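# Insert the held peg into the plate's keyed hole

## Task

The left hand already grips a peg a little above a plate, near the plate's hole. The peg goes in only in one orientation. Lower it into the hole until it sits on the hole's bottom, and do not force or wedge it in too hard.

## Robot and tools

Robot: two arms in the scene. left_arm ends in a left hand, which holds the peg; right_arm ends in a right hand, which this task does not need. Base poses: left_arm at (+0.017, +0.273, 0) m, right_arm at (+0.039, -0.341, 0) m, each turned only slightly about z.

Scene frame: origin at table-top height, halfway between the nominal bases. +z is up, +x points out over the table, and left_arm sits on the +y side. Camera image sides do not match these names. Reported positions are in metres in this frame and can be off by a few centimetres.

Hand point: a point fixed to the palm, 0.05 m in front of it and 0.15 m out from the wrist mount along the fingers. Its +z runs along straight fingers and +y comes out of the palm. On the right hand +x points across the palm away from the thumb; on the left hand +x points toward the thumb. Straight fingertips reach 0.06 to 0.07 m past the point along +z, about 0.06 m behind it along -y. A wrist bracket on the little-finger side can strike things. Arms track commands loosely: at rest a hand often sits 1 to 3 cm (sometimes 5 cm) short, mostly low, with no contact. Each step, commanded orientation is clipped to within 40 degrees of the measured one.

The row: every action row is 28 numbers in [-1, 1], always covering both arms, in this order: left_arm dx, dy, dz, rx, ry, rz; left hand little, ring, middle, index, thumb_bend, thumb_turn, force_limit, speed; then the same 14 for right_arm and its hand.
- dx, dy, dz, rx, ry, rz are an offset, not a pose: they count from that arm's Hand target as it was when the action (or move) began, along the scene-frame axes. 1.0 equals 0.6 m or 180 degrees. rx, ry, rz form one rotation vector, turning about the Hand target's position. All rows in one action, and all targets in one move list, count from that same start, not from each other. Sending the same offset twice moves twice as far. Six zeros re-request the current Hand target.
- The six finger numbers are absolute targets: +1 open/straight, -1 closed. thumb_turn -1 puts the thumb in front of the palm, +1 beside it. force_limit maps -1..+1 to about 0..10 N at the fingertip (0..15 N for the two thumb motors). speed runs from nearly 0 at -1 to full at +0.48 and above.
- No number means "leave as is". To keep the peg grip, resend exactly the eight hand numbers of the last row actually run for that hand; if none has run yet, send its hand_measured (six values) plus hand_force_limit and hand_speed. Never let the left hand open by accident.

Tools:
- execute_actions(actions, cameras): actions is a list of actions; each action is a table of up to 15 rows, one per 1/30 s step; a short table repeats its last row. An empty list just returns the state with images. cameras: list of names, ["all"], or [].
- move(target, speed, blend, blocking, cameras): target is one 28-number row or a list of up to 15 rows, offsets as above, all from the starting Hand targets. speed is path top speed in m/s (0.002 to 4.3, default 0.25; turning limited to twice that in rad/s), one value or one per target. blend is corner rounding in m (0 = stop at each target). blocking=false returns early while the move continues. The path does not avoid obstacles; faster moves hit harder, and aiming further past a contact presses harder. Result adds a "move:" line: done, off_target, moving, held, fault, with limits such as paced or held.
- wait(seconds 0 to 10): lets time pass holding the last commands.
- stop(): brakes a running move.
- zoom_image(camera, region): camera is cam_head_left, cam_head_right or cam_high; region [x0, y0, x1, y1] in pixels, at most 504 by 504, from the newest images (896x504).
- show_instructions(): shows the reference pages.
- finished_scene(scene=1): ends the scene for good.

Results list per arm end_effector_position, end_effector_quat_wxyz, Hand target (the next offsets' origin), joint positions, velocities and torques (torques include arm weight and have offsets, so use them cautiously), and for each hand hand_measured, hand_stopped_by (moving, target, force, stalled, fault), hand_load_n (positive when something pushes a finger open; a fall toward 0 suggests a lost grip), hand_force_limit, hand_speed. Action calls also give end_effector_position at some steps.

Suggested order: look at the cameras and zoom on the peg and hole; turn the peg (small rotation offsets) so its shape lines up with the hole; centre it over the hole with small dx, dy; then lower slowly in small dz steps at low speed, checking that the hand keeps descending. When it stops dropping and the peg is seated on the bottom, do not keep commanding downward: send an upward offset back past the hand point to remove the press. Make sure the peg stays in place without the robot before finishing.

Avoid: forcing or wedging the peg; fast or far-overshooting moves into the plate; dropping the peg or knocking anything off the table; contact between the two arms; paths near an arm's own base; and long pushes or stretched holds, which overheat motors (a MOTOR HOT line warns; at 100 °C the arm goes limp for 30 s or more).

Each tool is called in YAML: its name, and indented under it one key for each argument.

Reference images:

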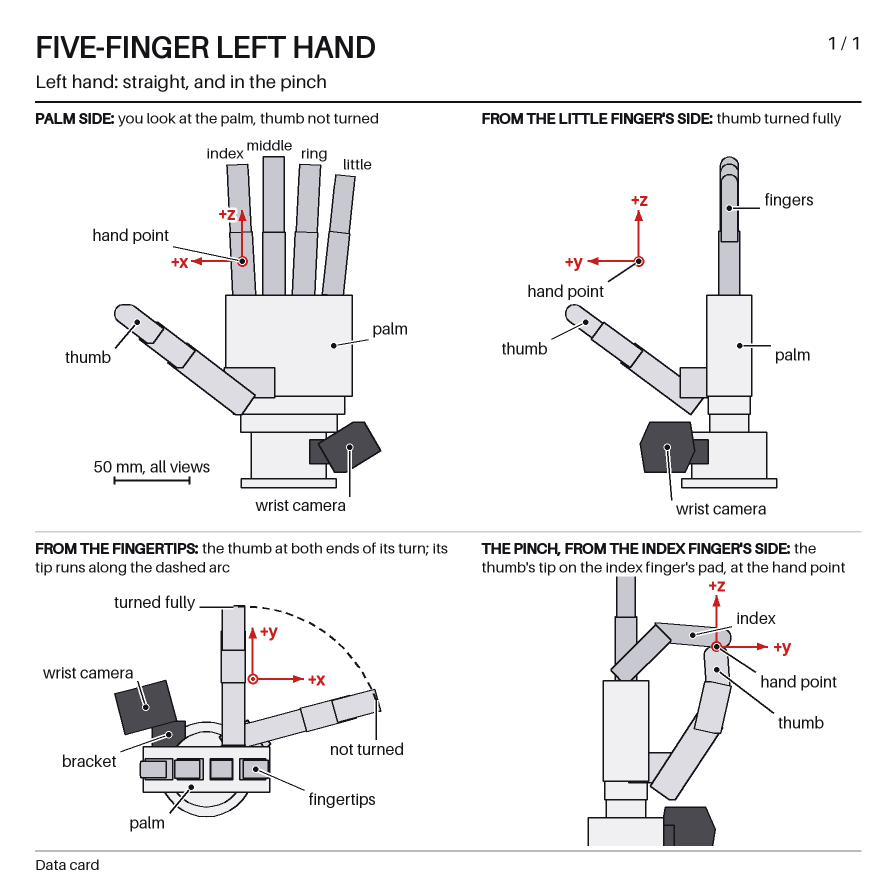

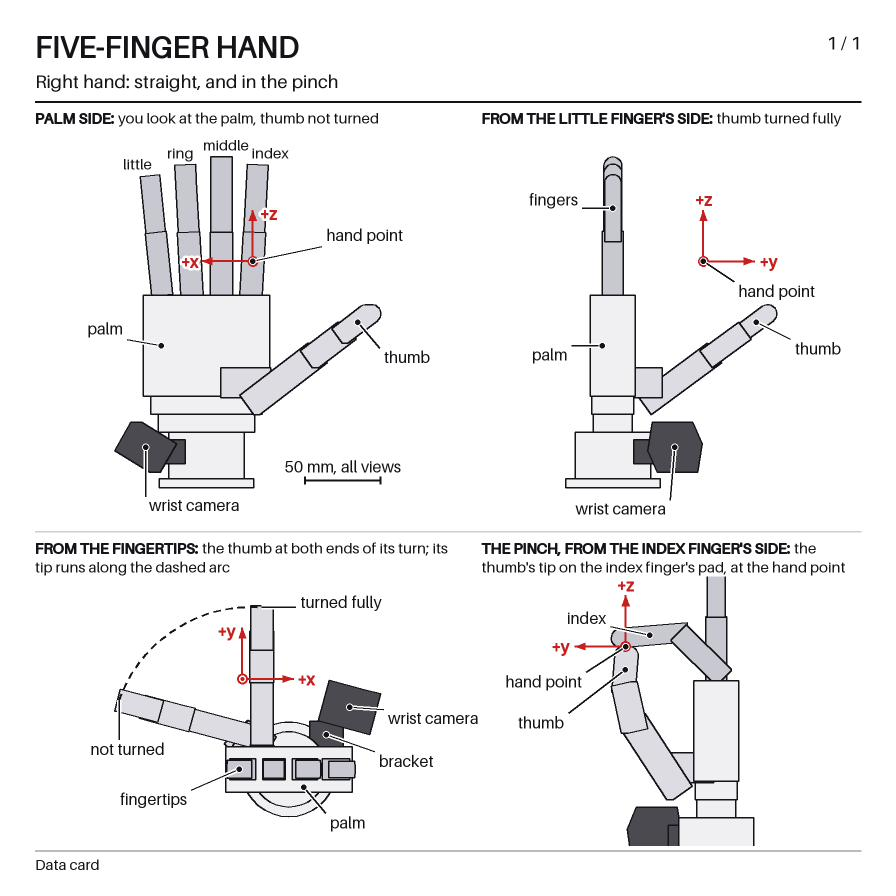

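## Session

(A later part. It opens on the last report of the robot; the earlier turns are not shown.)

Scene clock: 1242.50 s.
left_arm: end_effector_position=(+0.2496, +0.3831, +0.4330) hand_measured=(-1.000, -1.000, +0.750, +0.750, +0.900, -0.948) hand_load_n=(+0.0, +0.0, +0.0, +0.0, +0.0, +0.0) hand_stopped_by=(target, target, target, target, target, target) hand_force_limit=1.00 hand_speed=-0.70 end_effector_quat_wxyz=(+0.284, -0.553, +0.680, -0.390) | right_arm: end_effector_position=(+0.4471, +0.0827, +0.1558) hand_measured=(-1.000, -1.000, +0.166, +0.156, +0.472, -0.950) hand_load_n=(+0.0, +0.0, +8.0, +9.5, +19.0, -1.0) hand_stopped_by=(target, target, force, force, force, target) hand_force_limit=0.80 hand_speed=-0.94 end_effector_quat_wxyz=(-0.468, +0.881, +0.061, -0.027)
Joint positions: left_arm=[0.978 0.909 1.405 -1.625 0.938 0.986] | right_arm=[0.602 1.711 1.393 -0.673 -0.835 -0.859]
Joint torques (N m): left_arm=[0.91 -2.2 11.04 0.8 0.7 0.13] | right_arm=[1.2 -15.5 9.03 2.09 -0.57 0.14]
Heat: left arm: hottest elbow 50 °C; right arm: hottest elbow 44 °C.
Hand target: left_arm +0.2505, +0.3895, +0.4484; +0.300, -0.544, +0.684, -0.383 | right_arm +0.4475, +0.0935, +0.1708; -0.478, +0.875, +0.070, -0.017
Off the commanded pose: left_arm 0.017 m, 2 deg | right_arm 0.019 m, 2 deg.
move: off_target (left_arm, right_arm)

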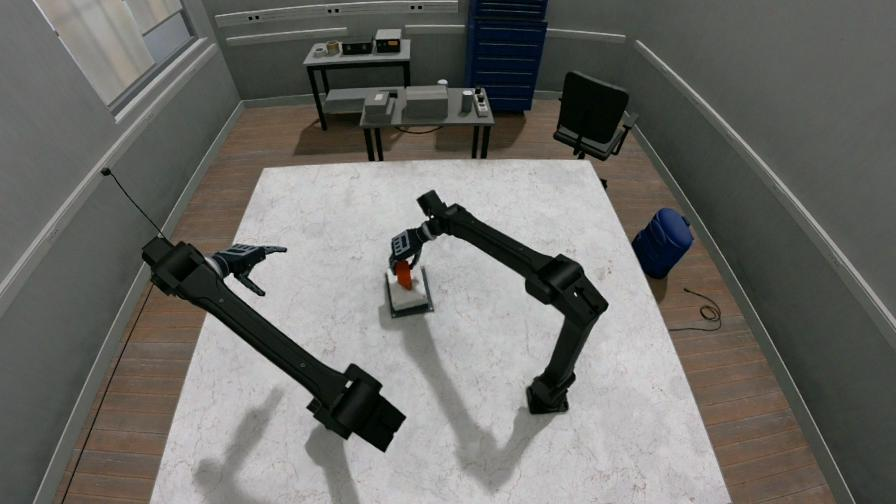

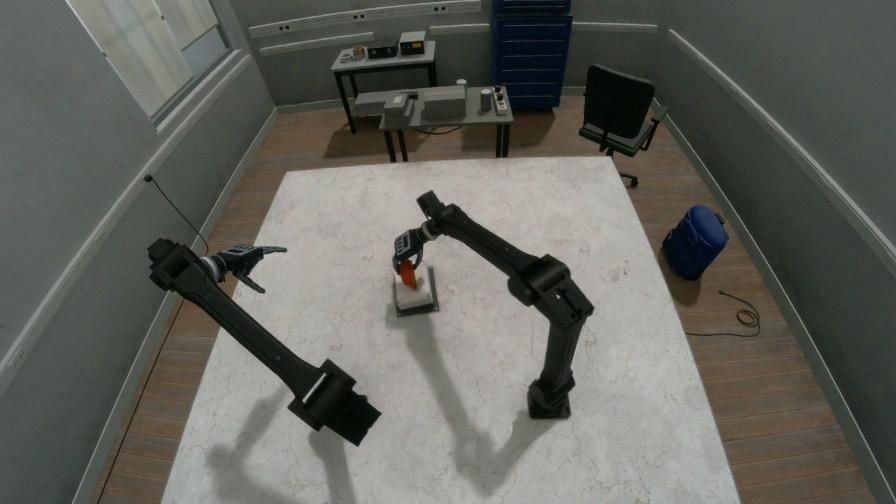

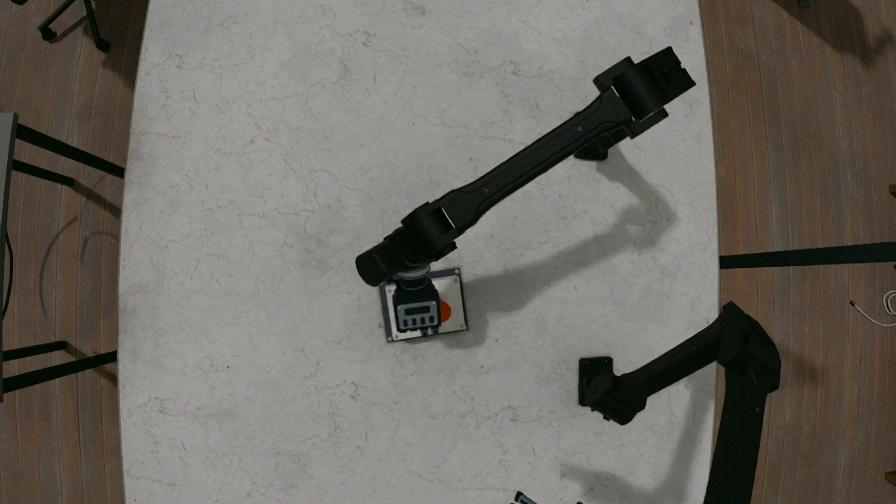

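move:
  target:
    - [0,0,0,0,0,0,-1,-1,0.75,0.75,0.9,-0.948,1.0,-0.7,0.0017,-0.0108,0.07,0,0,0.001,-1,-1,-0.05,-0.05,0.05,-0.95,0.8,-0.94]
    - [0,0,0,0,0,0,-1,-1,0.75,0.75,0.9,-0.948,1.0,-0.7,0.0017,-0.0108,-0.001,0,0,0.001,-1,-1,-0.05,-0.05,0.05,-0.95,0.8,-0.94]
  speed: 0.1
  cameras: ["all"]

zoom_image:
  camera: "cam_head_left"
  region: [396, 272, 420, 296]

zoom_image:
  camera: "cam_head_right"
  region: [400, 272, 424, 296]

Scene clock: 1275.83 s.
left_arm: end_effector_position=(+0.2496, +0.3831, +0.4330) hand_measured=(-1.000, -1.000, +0.750, +0.750, +0.900, -0.948) hand_load_n=(+0.0, +0.0, +0.0, +0.0, +0.0, +0.0) hand_stopped_by=(target, target, target, target, target, target) hand_force_limit=1.00 hand_speed=-0.70 end_effector_quat_wxyz=(+0.284, -0.553, +0.680, -0.390) | right_arm: end_effector_position=(+0.4430, +0.0808, +0.1571) hand_measured=(-1.000, -1.000, +0.166, +0.156, +0.472, -0.950) hand_load_n=(+0.0, +0.0, +8.0, +9.5, +19.0, -1.0) hand_stopped_by=(target, target, force, force, force, target) hand_force_limit=0.80 hand_speed=-0.94 end_effector_quat_wxyz=(-0.467, +0.882, +0.060, -0.032)
Joint positions: left_arm=[0.978 0.909 1.405 -1.625 0.938 0.986] | right_arm=[0.602 1.704 1.389 -0.684 -0.84 -0.859]
Joint torques (N m): left_arm=[0.91 -2.2 11.04 0.8 0.7 0.14] | right_arm=[0.26 -15.27 9.01 2.09 -0.7 -0.03]
Heat: left arm: hottest elbow 50 °C; right arm: hottest elbow 42 °C.
Hand target: left_arm +0.2505, +0.3895, +0.4484; +0.300, -0.544, +0.684, -0.383 | right_arm +0.4486, +0.0870, +0.1703; -0.478, +0.875, +0.071, -0.017
Off the commanded pose: left_arm 0.017 m, 2 deg | right_arm 0.016 m, 3 deg.
move: off_target (left_arm, right_arm)

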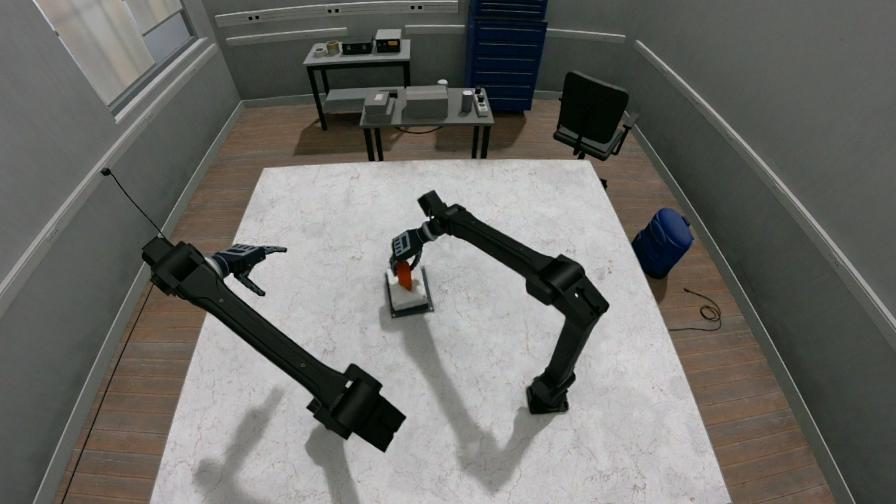

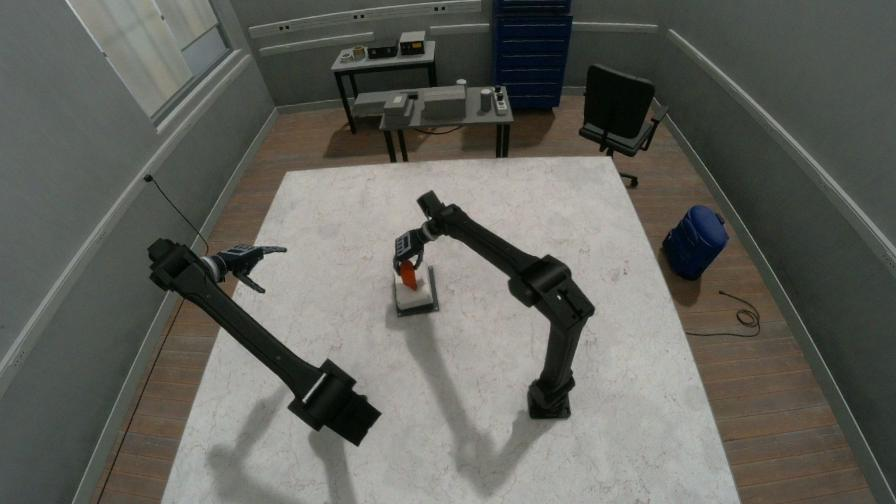

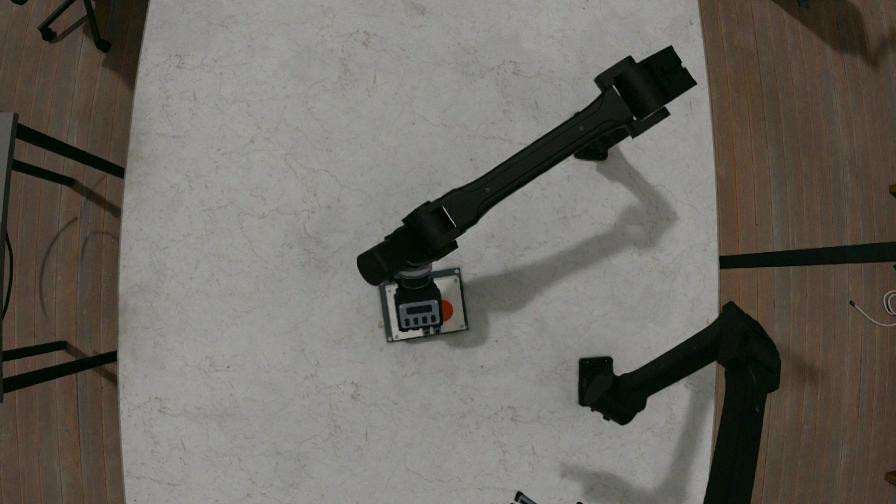

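Scaled by 21.000 from the camera's 896x504 image, which has a finer 1280x720 frame.

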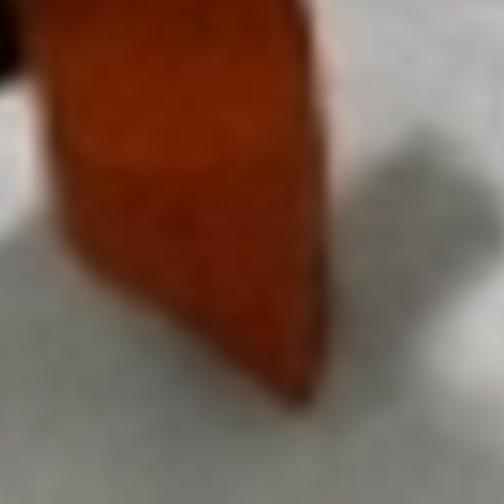

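Scaled by 21.000 from the camera's 896x504 image, which has a finer 1280x720 frame.

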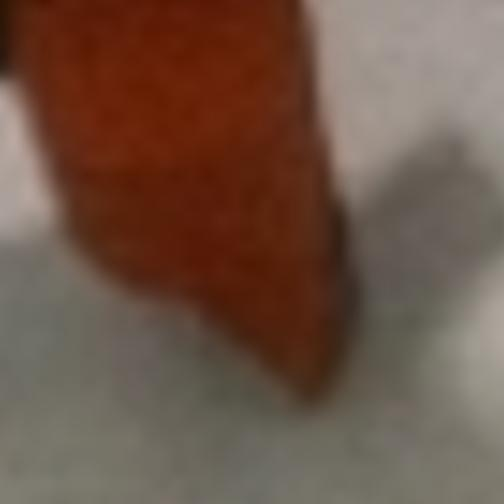

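move:
  target:
    - [0,0,0,0,0,0,-1,-1,0.75,0.75,0.9,-0.948,1.0,-0.7,0,0,0.09,0,0,0,-1,-1,-0.05,-0.05,0.05,-0.95,0.8,-0.94]
    - [0,0,0,0,0,0,-1,-1,0.75,0.75,0.9,-0.948,1.0,-0.7,0,0,0.015,0,0,0,-1,-1,-0.05,-0.05,0.05,-0.95,0.8,-0.94]
  speed: 0.12
  cameras: ["all"]

zoom_image:
  camera: "cam_head_left"
  region: [396, 272, 420, 296]

zoom_image:
  camera: "cam_head_right"
  region: [400, 272, 424, 296]

Scene clock: 1284.50 s.
left_arm: end_effector_position=(+0.2496, +0.3831, +0.4330) hand_measured=(-1.000, -1.000, +0.750, +0.750, +0.900, -0.948) hand_load_n=(+0.0, +0.0, +0.0, +0.0, +0.0, +0.0) hand_stopped_by=(target, target, target, target, target, target) hand_force_limit=1.00 hand_speed=-0.70 end_effector_quat_wxyz=(+0.284, -0.553, +0.680, -0.390) | right_arm: end_effector_position=(+0.4429, +0.0807, +0.1675) hand_measured=(-1.000, -1.000, +0.166, +0.156, +0.472, -0.950) hand_load_n=(+0.0, +0.0, +8.0, +9.5, +19.0, -1.0) hand_stopped_by=(target, target, force, force, force, target) hand_force_limit=0.80 hand_speed=-0.94 end_effector_quat_wxyz=(-0.467, +0.881, +0.061, -0.031)
Joint positions: left_arm=[0.978 0.909 1.405 -1.625 0.938 0.986] | right_arm=[0.602 1.695 1.404 -0.707 -0.84 -0.859]
Joint torques (N m): left_arm=[0.91 -2.2 11.04 0.8 0.7 0.14] | right_arm=[0.32 -14.86 9.07 2.09 -0.7 -0.03]
Heat: left arm: hottest elbow 50 °C; right arm: hottest elbow 43 °C.
Hand target: left_arm +0.2505, +0.3895, +0.4484; +0.300, -0.544, +0.684, -0.383 | right_arm +0.4486, +0.0870, +0.1793; -0.478, +0.875, +0.071, -0.017
Off the commanded pose: left_arm 0.017 m, 2 deg | right_arm 0.015 m, 2 deg.
move: off_target (left_arm, right_arm)

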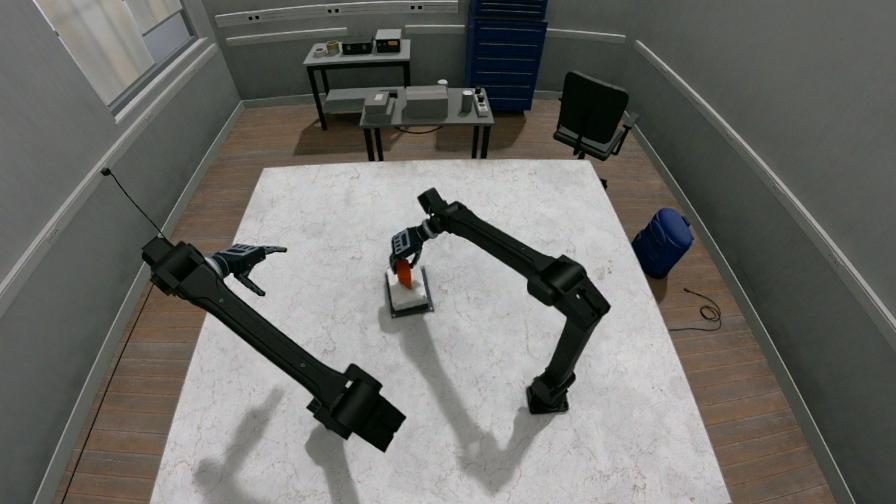

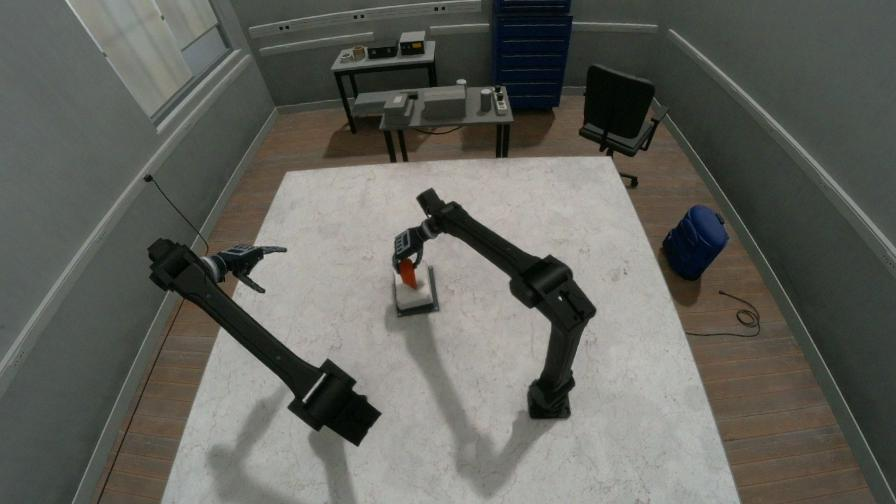

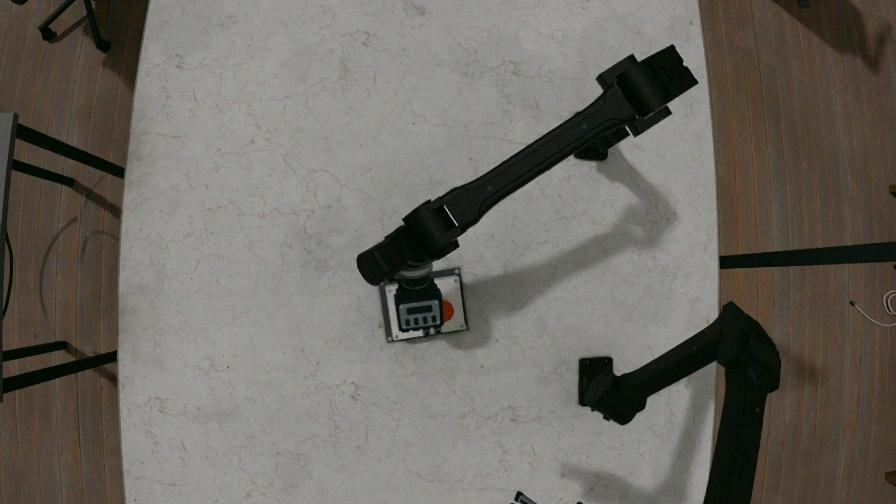

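Scaled by 21.000 from the camera's 896x504 image, which has a finer 1280x720 frame.

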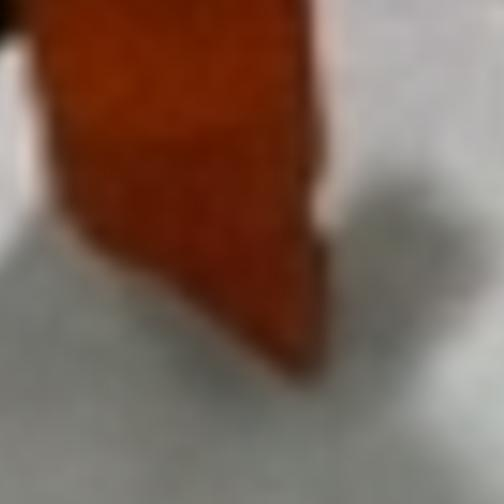

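Scaled by 21.000 from the camera's 896x504 image, which has a finer 1280x720 frame.

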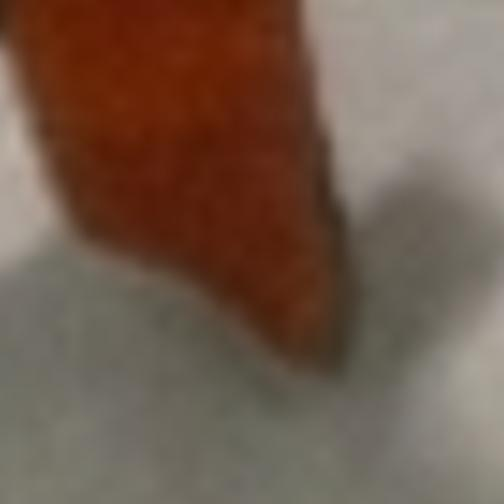

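move:
  target:
    - [0,0,0,0,0,0,-1,-1,0.75,0.75,0.9,-0.948,1.0,-0.7,0.0118,-0.0085,0.075,0,0,0,-1,-1,-0.05,-0.05,0.05,-0.95,0.8,-0.94]
    - [0,0,0,0,0,0,-1,-1,0.75,0.75,0.9,-0.948,1.0,-0.7,0.0118,-0.0085,0,0,0,0,-1,-1,-0.05,-0.05,0.05,-0.95,0.8,-0.94]
  speed: 0.12
  cameras: ["all"]

zoom_image:
  camera: "cam_head_left"
  region: [396, 272, 420, 296]

zoom_image:
  camera: "cam_head_right"
  region: [400, 272, 424, 296]

Scene clock: 1292.97 s.
left_arm: end_effector_position=(+0.2496, +0.3831, +0.4330) hand_measured=(-1.000, -1.000, +0.750, +0.750, +0.900, -0.948) hand_load_n=(+0.0, +0.0, +0.0, +0.0, +0.0, +0.0) hand_stopped_by=(target, target, target, target, target, target) hand_force_limit=1.00 hand_speed=-0.70 end_effector_quat_wxyz=(+0.284, -0.553, +0.680, -0.390) | right_arm: end_effector_position=(+0.4435, +0.0814, +0.1725) hand_measured=(-1.000, -1.000, +0.166, +0.156, +0.472, -0.950) hand_load_n=(+0.0, +0.0, +8.0, +9.5, +19.0, -1.0) hand_stopped_by=(target, target, force, force, force, target) hand_force_limit=0.80 hand_speed=-0.94 end_effector_quat_wxyz=(-0.469, +0.880, +0.068, -0.031)
Joint positions: left_arm=[0.978 0.909 1.405 -1.625 0.938 0.986] | right_arm=[0.602 1.695 1.418 -0.725 -0.846 -0.875]
Joint torques (N m): left_arm=[0.91 -2.2 11.06 0.8 0.7 0.14] | right_arm=[-0.85 -14.21 9.14 2.11 -0.79 -0.06]
Heat: left arm: hottest elbow 50 °C; right arm: hottest elbow 42 °C.
Hand target: left_arm +0.2505, +0.3895, +0.4484; +0.300, -0.544, +0.684, -0.383 | right_arm +0.4557, +0.0819, +0.1794; -0.478, +0.875, +0.071, -0.017
Off the commanded pose: left_arm 0.017 m, 2 deg | right_arm 0.014 m, 2 deg.
move: off_target (left_arm, right_arm)

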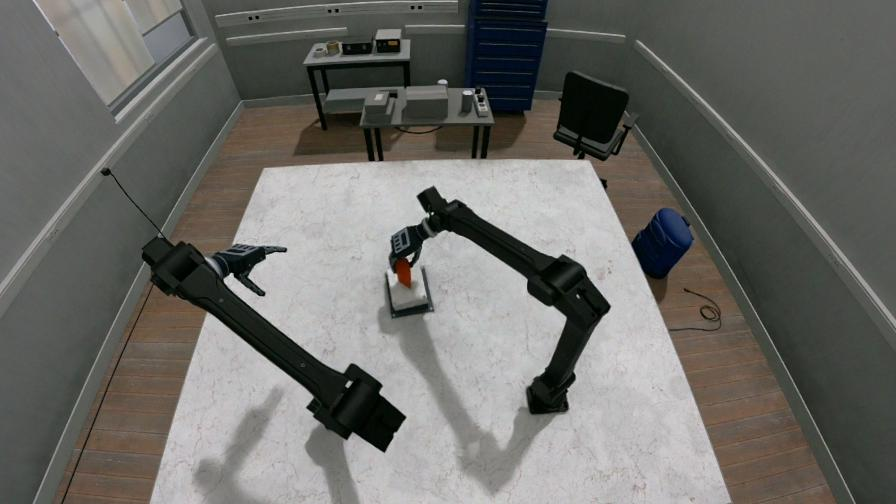

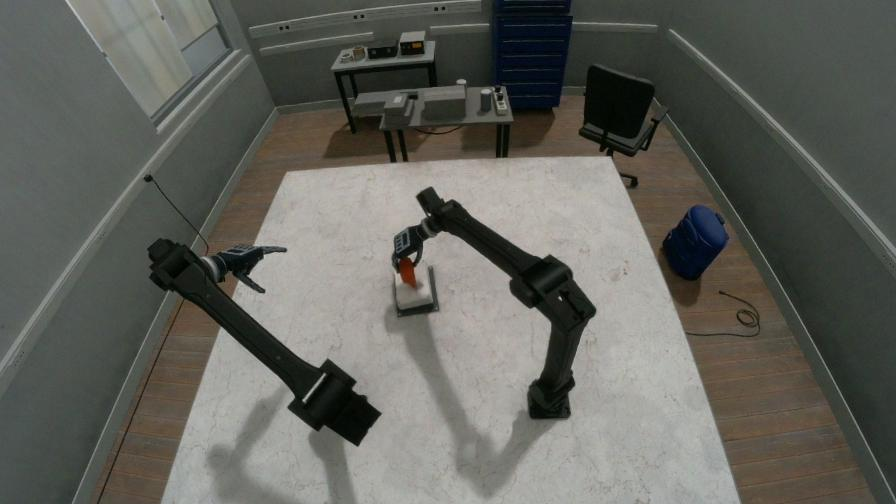

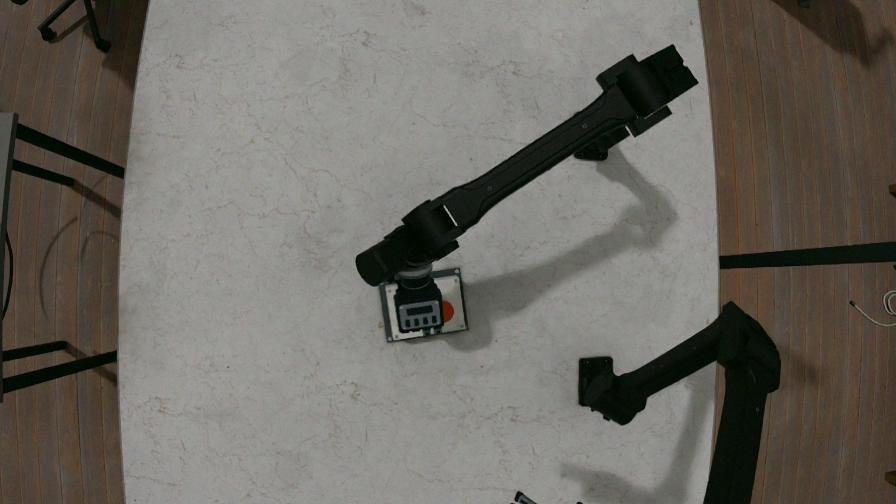

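Scaled by 21.000 from the camera's 896x504 image, which has a finer 1280x720 frame.

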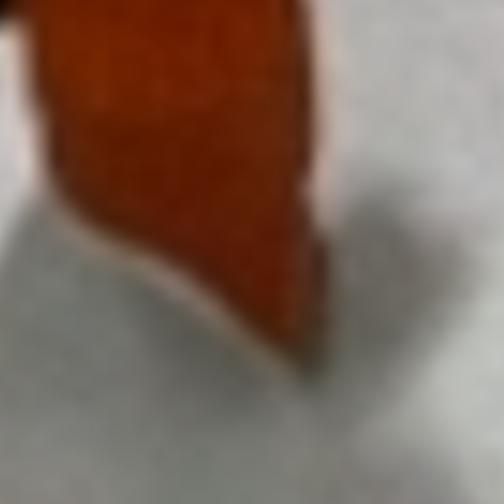

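Scaled by 21.000 from the camera's 896x504 image, which has a finer 1280x720 frame.

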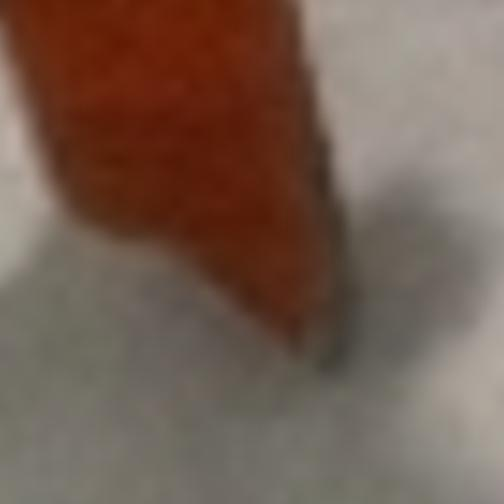

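move:
  target:
    - [0,0,0,0,0,0,-1,-1,0.75,0.75,0.9,-0.948,1.0,-0.7,0.035,-0.035,0.075,0,0,0,-1,-1,-0.05,-0.05,0.05,-0.95,0.8,-0.94]
    - [0,0,0,0,0,0,-1,-1,0.75,0.75,0.9,-0.948,1.0,-0.7,0.008,-0.006,-0.003,0,0,0,-1,-1,-0.05,-0.05,0.05,-0.95,0.8,-0.94]
  speed: 0.12
  cameras: ["all"]

zoom_image:
  camera: "cam_head_left"
  region: [396, 272, 420, 296]

zoom_image:
  camera: "cam_head_right"
  region: [400, 272, 424, 296]

Scene clock: 1302.37 s.
left_arm: end_effector_position=(+0.2496, +0.3831, +0.4330) hand_measured=(-1.000, -1.000, +0.750, +0.750, +0.900, -0.948) hand_load_n=(+0.0, +0.0, +0.0, +0.0, +0.0, +0.0) hand_stopped_by=(target, target, target, target, target, target) hand_force_limit=1.00 hand_speed=-0.70 end_effector_quat_wxyz=(+0.284, -0.553, +0.680, -0.390) | right_arm: end_effector_position=(+0.4586, +0.0678, +0.1683) hand_measured=(-1.000, -1.000, +0.166, +0.156, +0.472, -0.950) hand_load_n=(+0.0, +0.0, +7.5, +9.5, +19.0, -1.0) hand_stopped_by=(target, target, force, force, force, target) hand_force_limit=0.80 hand_speed=-0.94 end_effector_quat_wxyz=(-0.470, +0.880, +0.065, -0.024)
Joint positions: left_arm=[0.978 0.909 1.405 -1.625 0.938 0.986] | right_arm=[0.567 1.706 1.423 -0.734 -0.858 -0.908]
Joint torques (N m): left_arm=[0.91 -2.14 11.04 0.8 0.7 0.14] | right_arm=[1.08 -14.56 9.25 2.09 -0.59 0.12]
Heat: left arm: hottest elbow 50 °C; right arm: hottest elbow 43 °C.
Hand target: left_arm +0.2505, +0.3895, +0.4484; +0.300, -0.544, +0.684, -0.383 | right_arm +0.4603, +0.0784, +0.1774; -0.478, +0.875, +0.071, -0.018
Off the commanded pose: left_arm 0.017 m, 2 deg | right_arm 0.014 m, 1 deg.
move: off_target (left_arm, right_arm)

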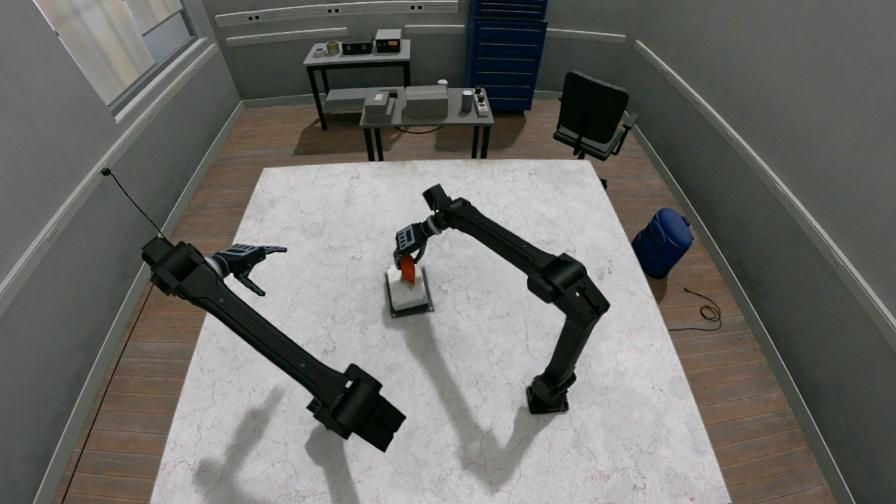

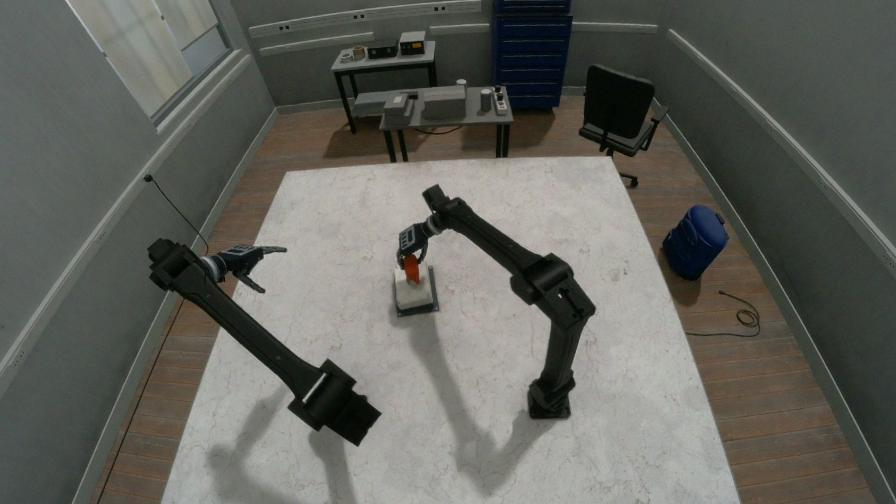

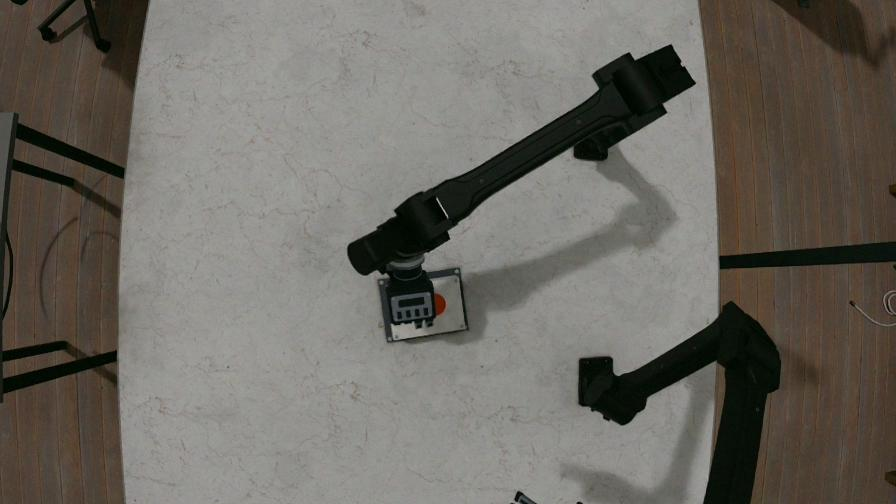

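Scaled by 21.000 from the camera's 896x504 image, which has a finer 1280x720 frame.

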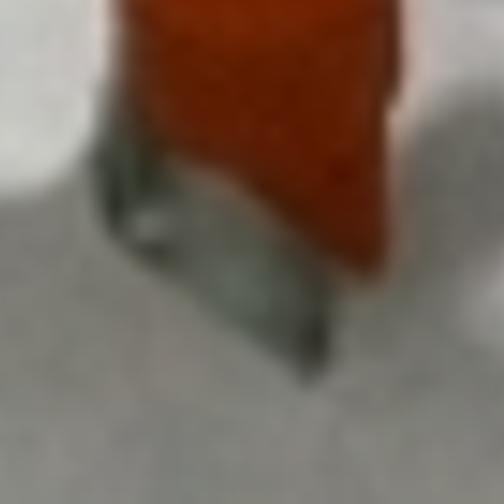

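Scaled by 21.000 from the camera's 896x504 image, which has a finer 1280x720 frame.

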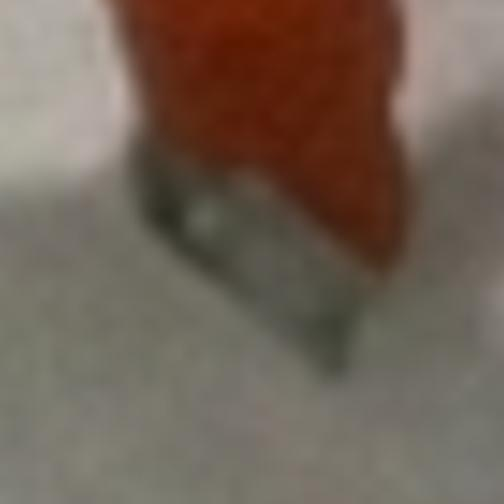

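move:
  target:
    - [0,0,0,0,0,0,-1,-1,0.75,0.75,0.9,-0.948,1.0,-0.7,0,0,0.075,0,0,0,-1,-1,-0.05,-0.05,0.05,-0.95,0.8,-0.94]
    - [0,0,0,0,0,0,-1,-1,0.75,0.75,0.9,-0.948,1.0,-0.7,-0.021,0.018,0,0,0,0,-1,-1,-0.05,-0.05,0.05,-0.95,0.8,-0.94]
  speed: 0.12
  cameras: ["all"]

zoom_image:
  camera: "cam_head_left"
  region: [396, 272, 420, 296]

zoom_image:
  camera: "cam_head_right"
  region: [400, 272, 424, 296]

Scene clock: 1328.83 s.
left_arm: end_effector_position=(+0.2496, +0.3831, +0.4330) hand_measured=(-1.000, -1.000, +0.750, +0.750, +0.900, -0.948) hand_load_n=(-0.5, +0.0, +0.0, +0.0, +0.0, +0.0) hand_stopped_by=(target, target, target, target, target, target) hand_force_limit=1.00 hand_speed=-0.70 end_effector_quat_wxyz=(+0.284, -0.553, +0.680, -0.390) | right_arm: end_effector_position=(+0.4471, +0.0788, +0.1602) hand_measured=(-1.000, -1.000, +0.166, +0.156, +0.472, -0.950) hand_load_n=(+0.0, +0.0, +8.0, +9.5, +19.0, -1.0) hand_stopped_by=(target, target, force, force, force, target) hand_force_limit=0.80 hand_speed=-0.94 end_effector_quat_wxyz=(-0.467, +0.881, +0.063, -0.029)
Joint positions: left_arm=[0.978 0.909 1.405 -1.625 0.938 0.986] | right_arm=[0.595 1.706 1.401 -0.699 -0.842 -0.872]
Joint torques (N m): left_arm=[0.91 -2.2 11.04 0.79 0.71 0.14] | right_arm=[1.14 -15.79 9.11 2.15 -0.57 0.14]
Heat: left arm: hottest elbow 50 °C; right arm: hottest elbow 44 °C.
Hand target: left_arm +0.2505, +0.3895, +0.4484; +0.300, -0.544, +0.684, -0.383 | right_arm +0.4479, +0.0892, +0.1775; -0.478, +0.875, +0.071, -0.017
Off the commanded pose: left_arm 0.017 m, 2 deg | right_arm 0.020 m, 2 deg.
move: off_target (left_arm, right_arm)

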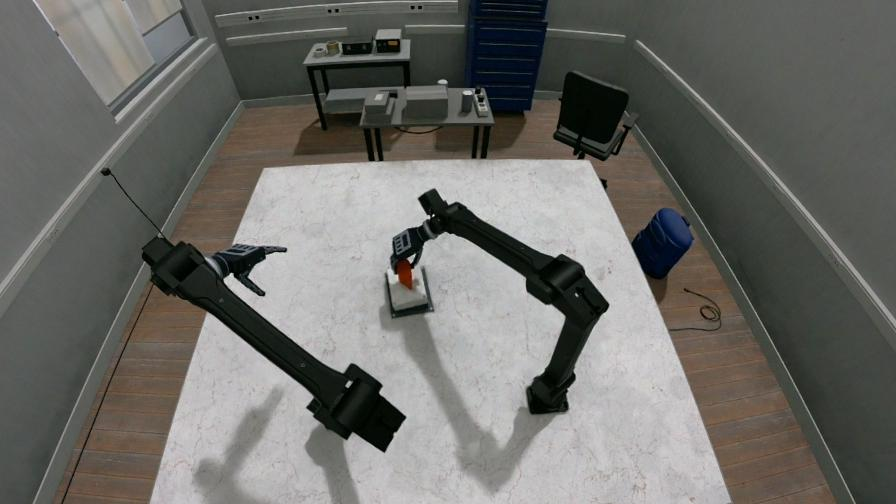

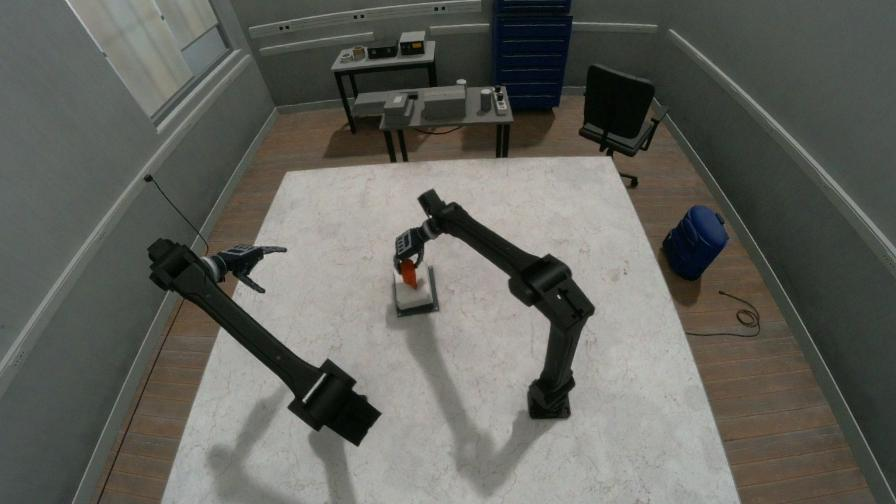

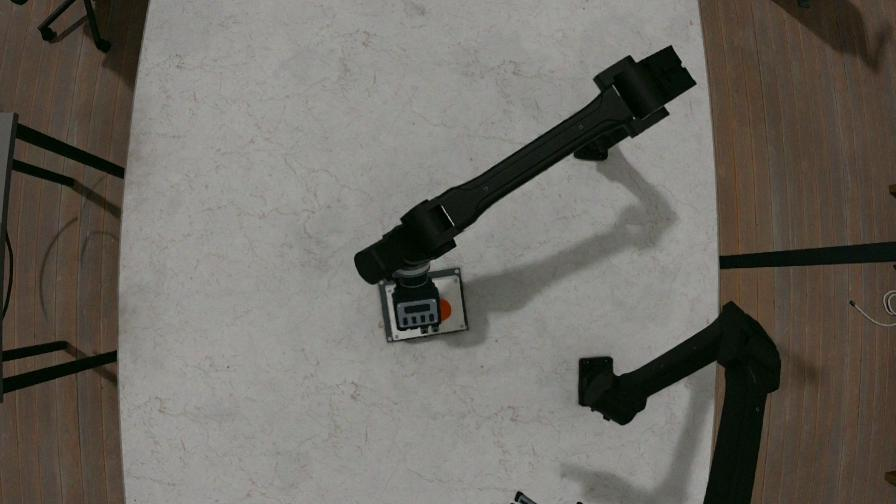

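Scaled by 21.000 from the camera's 896x504 image, which has a finer 1280x720 frame.

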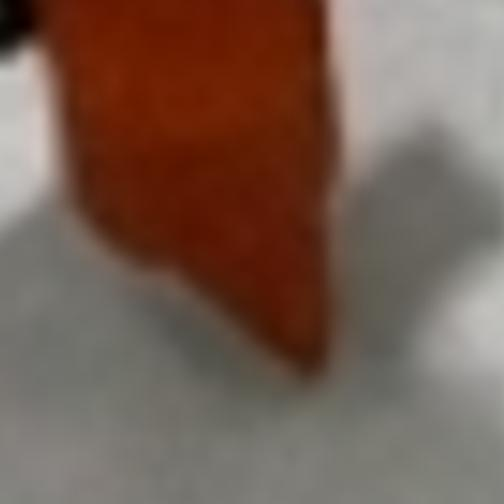

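Scaled by 21.000 from the camera's 896x504 image, which has a finer 1280x720 frame.

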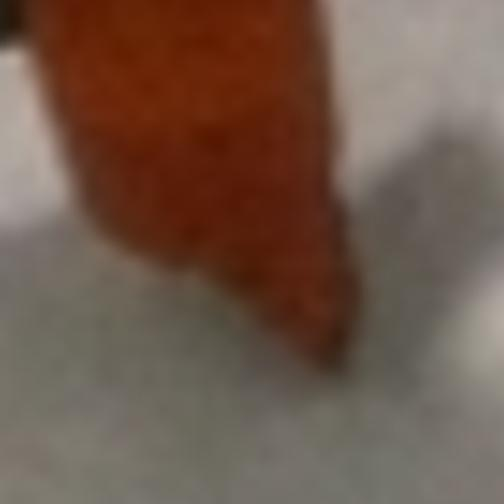

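move:
  target: [0,0,0,0,0,0,-1,-1,0.75,0.75,0.9,-0.948,1.0,-0.7,0.002,0,-0.02,0,0,0,-1,-1,-0.05,-0.05,0.05,-0.95,0.8,-0.94]
  speed: 0.03
  cameras: ["all"]

zoom_image:
  camera: "cam_head_left"
  region: [396, 272, 420, 296]

zoom_image:
  camera: "cam_head_right"
  region: [400, 272, 424, 296]

Scene clock: 1336.30 s.
left_arm: end_effector_position=(+0.2496, +0.3831, +0.4330) hand_measured=(-1.000, -1.000, +0.750, +0.750, +0.900, -0.948) hand_load_n=(+0.0, +0.0, +0.0, +0.0, +0.5, +0.0) hand_stopped_by=(target, target, target, target, target, target) hand_force_limit=1.00 hand_speed=-0.70 end_effector_quat_wxyz=(+0.284, -0.553, +0.680, -0.390) | right_arm: end_effector_position=(+0.4478, +0.0793, +0.1555) hand_measured=(-1.000, -1.000, +0.166, +0.156, +0.472, -0.950) hand_load_n=(+0.0, +0.0, +8.0, +10.0, +19.0, -1.0) hand_stopped_by=(target, target, force, force, force, target) hand_force_limit=0.80 hand_speed=-0.94 end_effector_quat_wxyz=(-0.470, +0.880, +0.065, -0.025)
Joint positions: left_arm=[0.978 0.909 1.405 -1.625 0.938 0.986] | right_arm=[0.595 1.706 1.386 -0.671 -0.842 -0.871]
Joint torques (N m): left_arm=[0.91 -2.14 11.04 0.8 0.7 0.14] | right_arm=[1.03 -14.8 8.94 2.14 -0.58 0.12]
Heat: left arm: hottest elbow 50 °C; right arm: hottest elbow 44 °C.
Hand target: left_arm +0.2505, +0.3895, +0.4484; +0.300, -0.544, +0.684, -0.383 | right_arm +0.4490, +0.0891, +0.1654; -0.478, +0.875, +0.071, -0.018
Off the commanded pose: left_arm 0.017 m, 2 deg | right_arm 0.014 m, 2 deg.
move: off_target (left_arm, right_arm)

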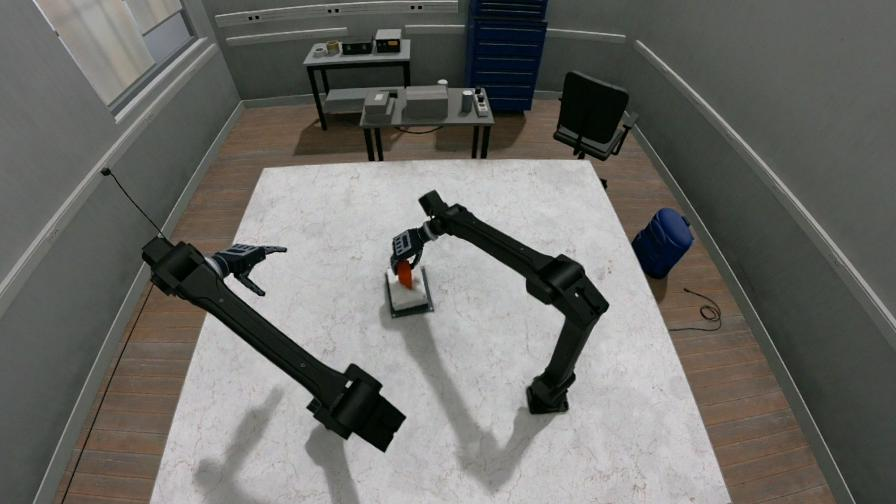

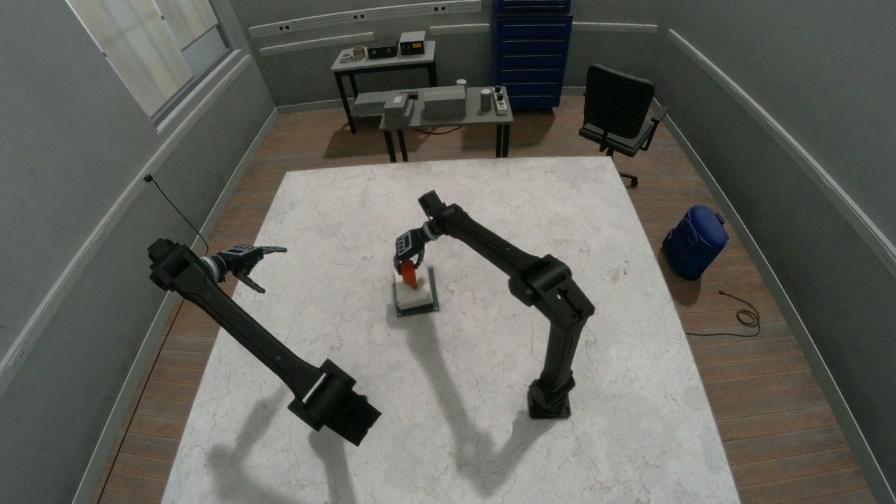

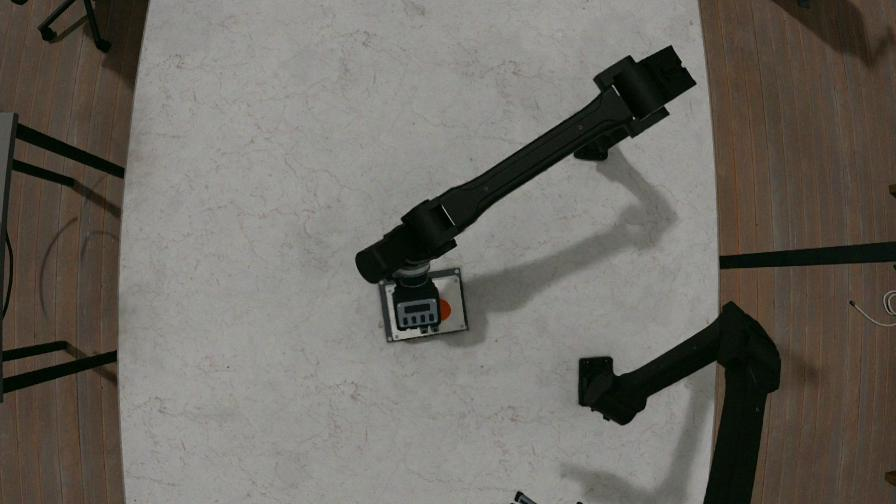

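Scaled by 21.000 from the camera's 896x504 image, which has a finer 1280x720 frame.

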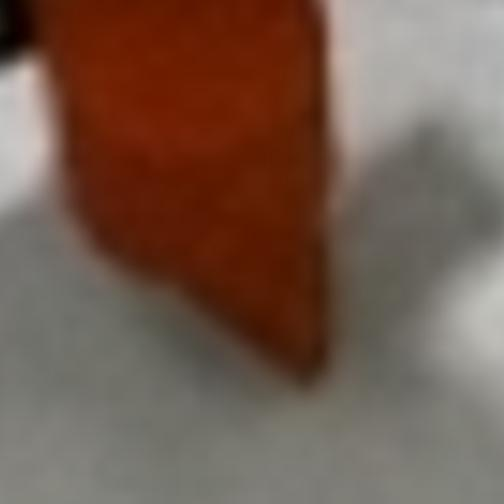

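Scaled by 21.000 from the camera's 896x504 image, which has a finer 1280x720 frame.

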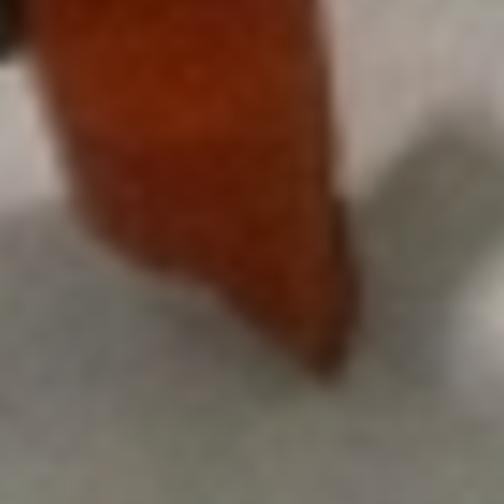

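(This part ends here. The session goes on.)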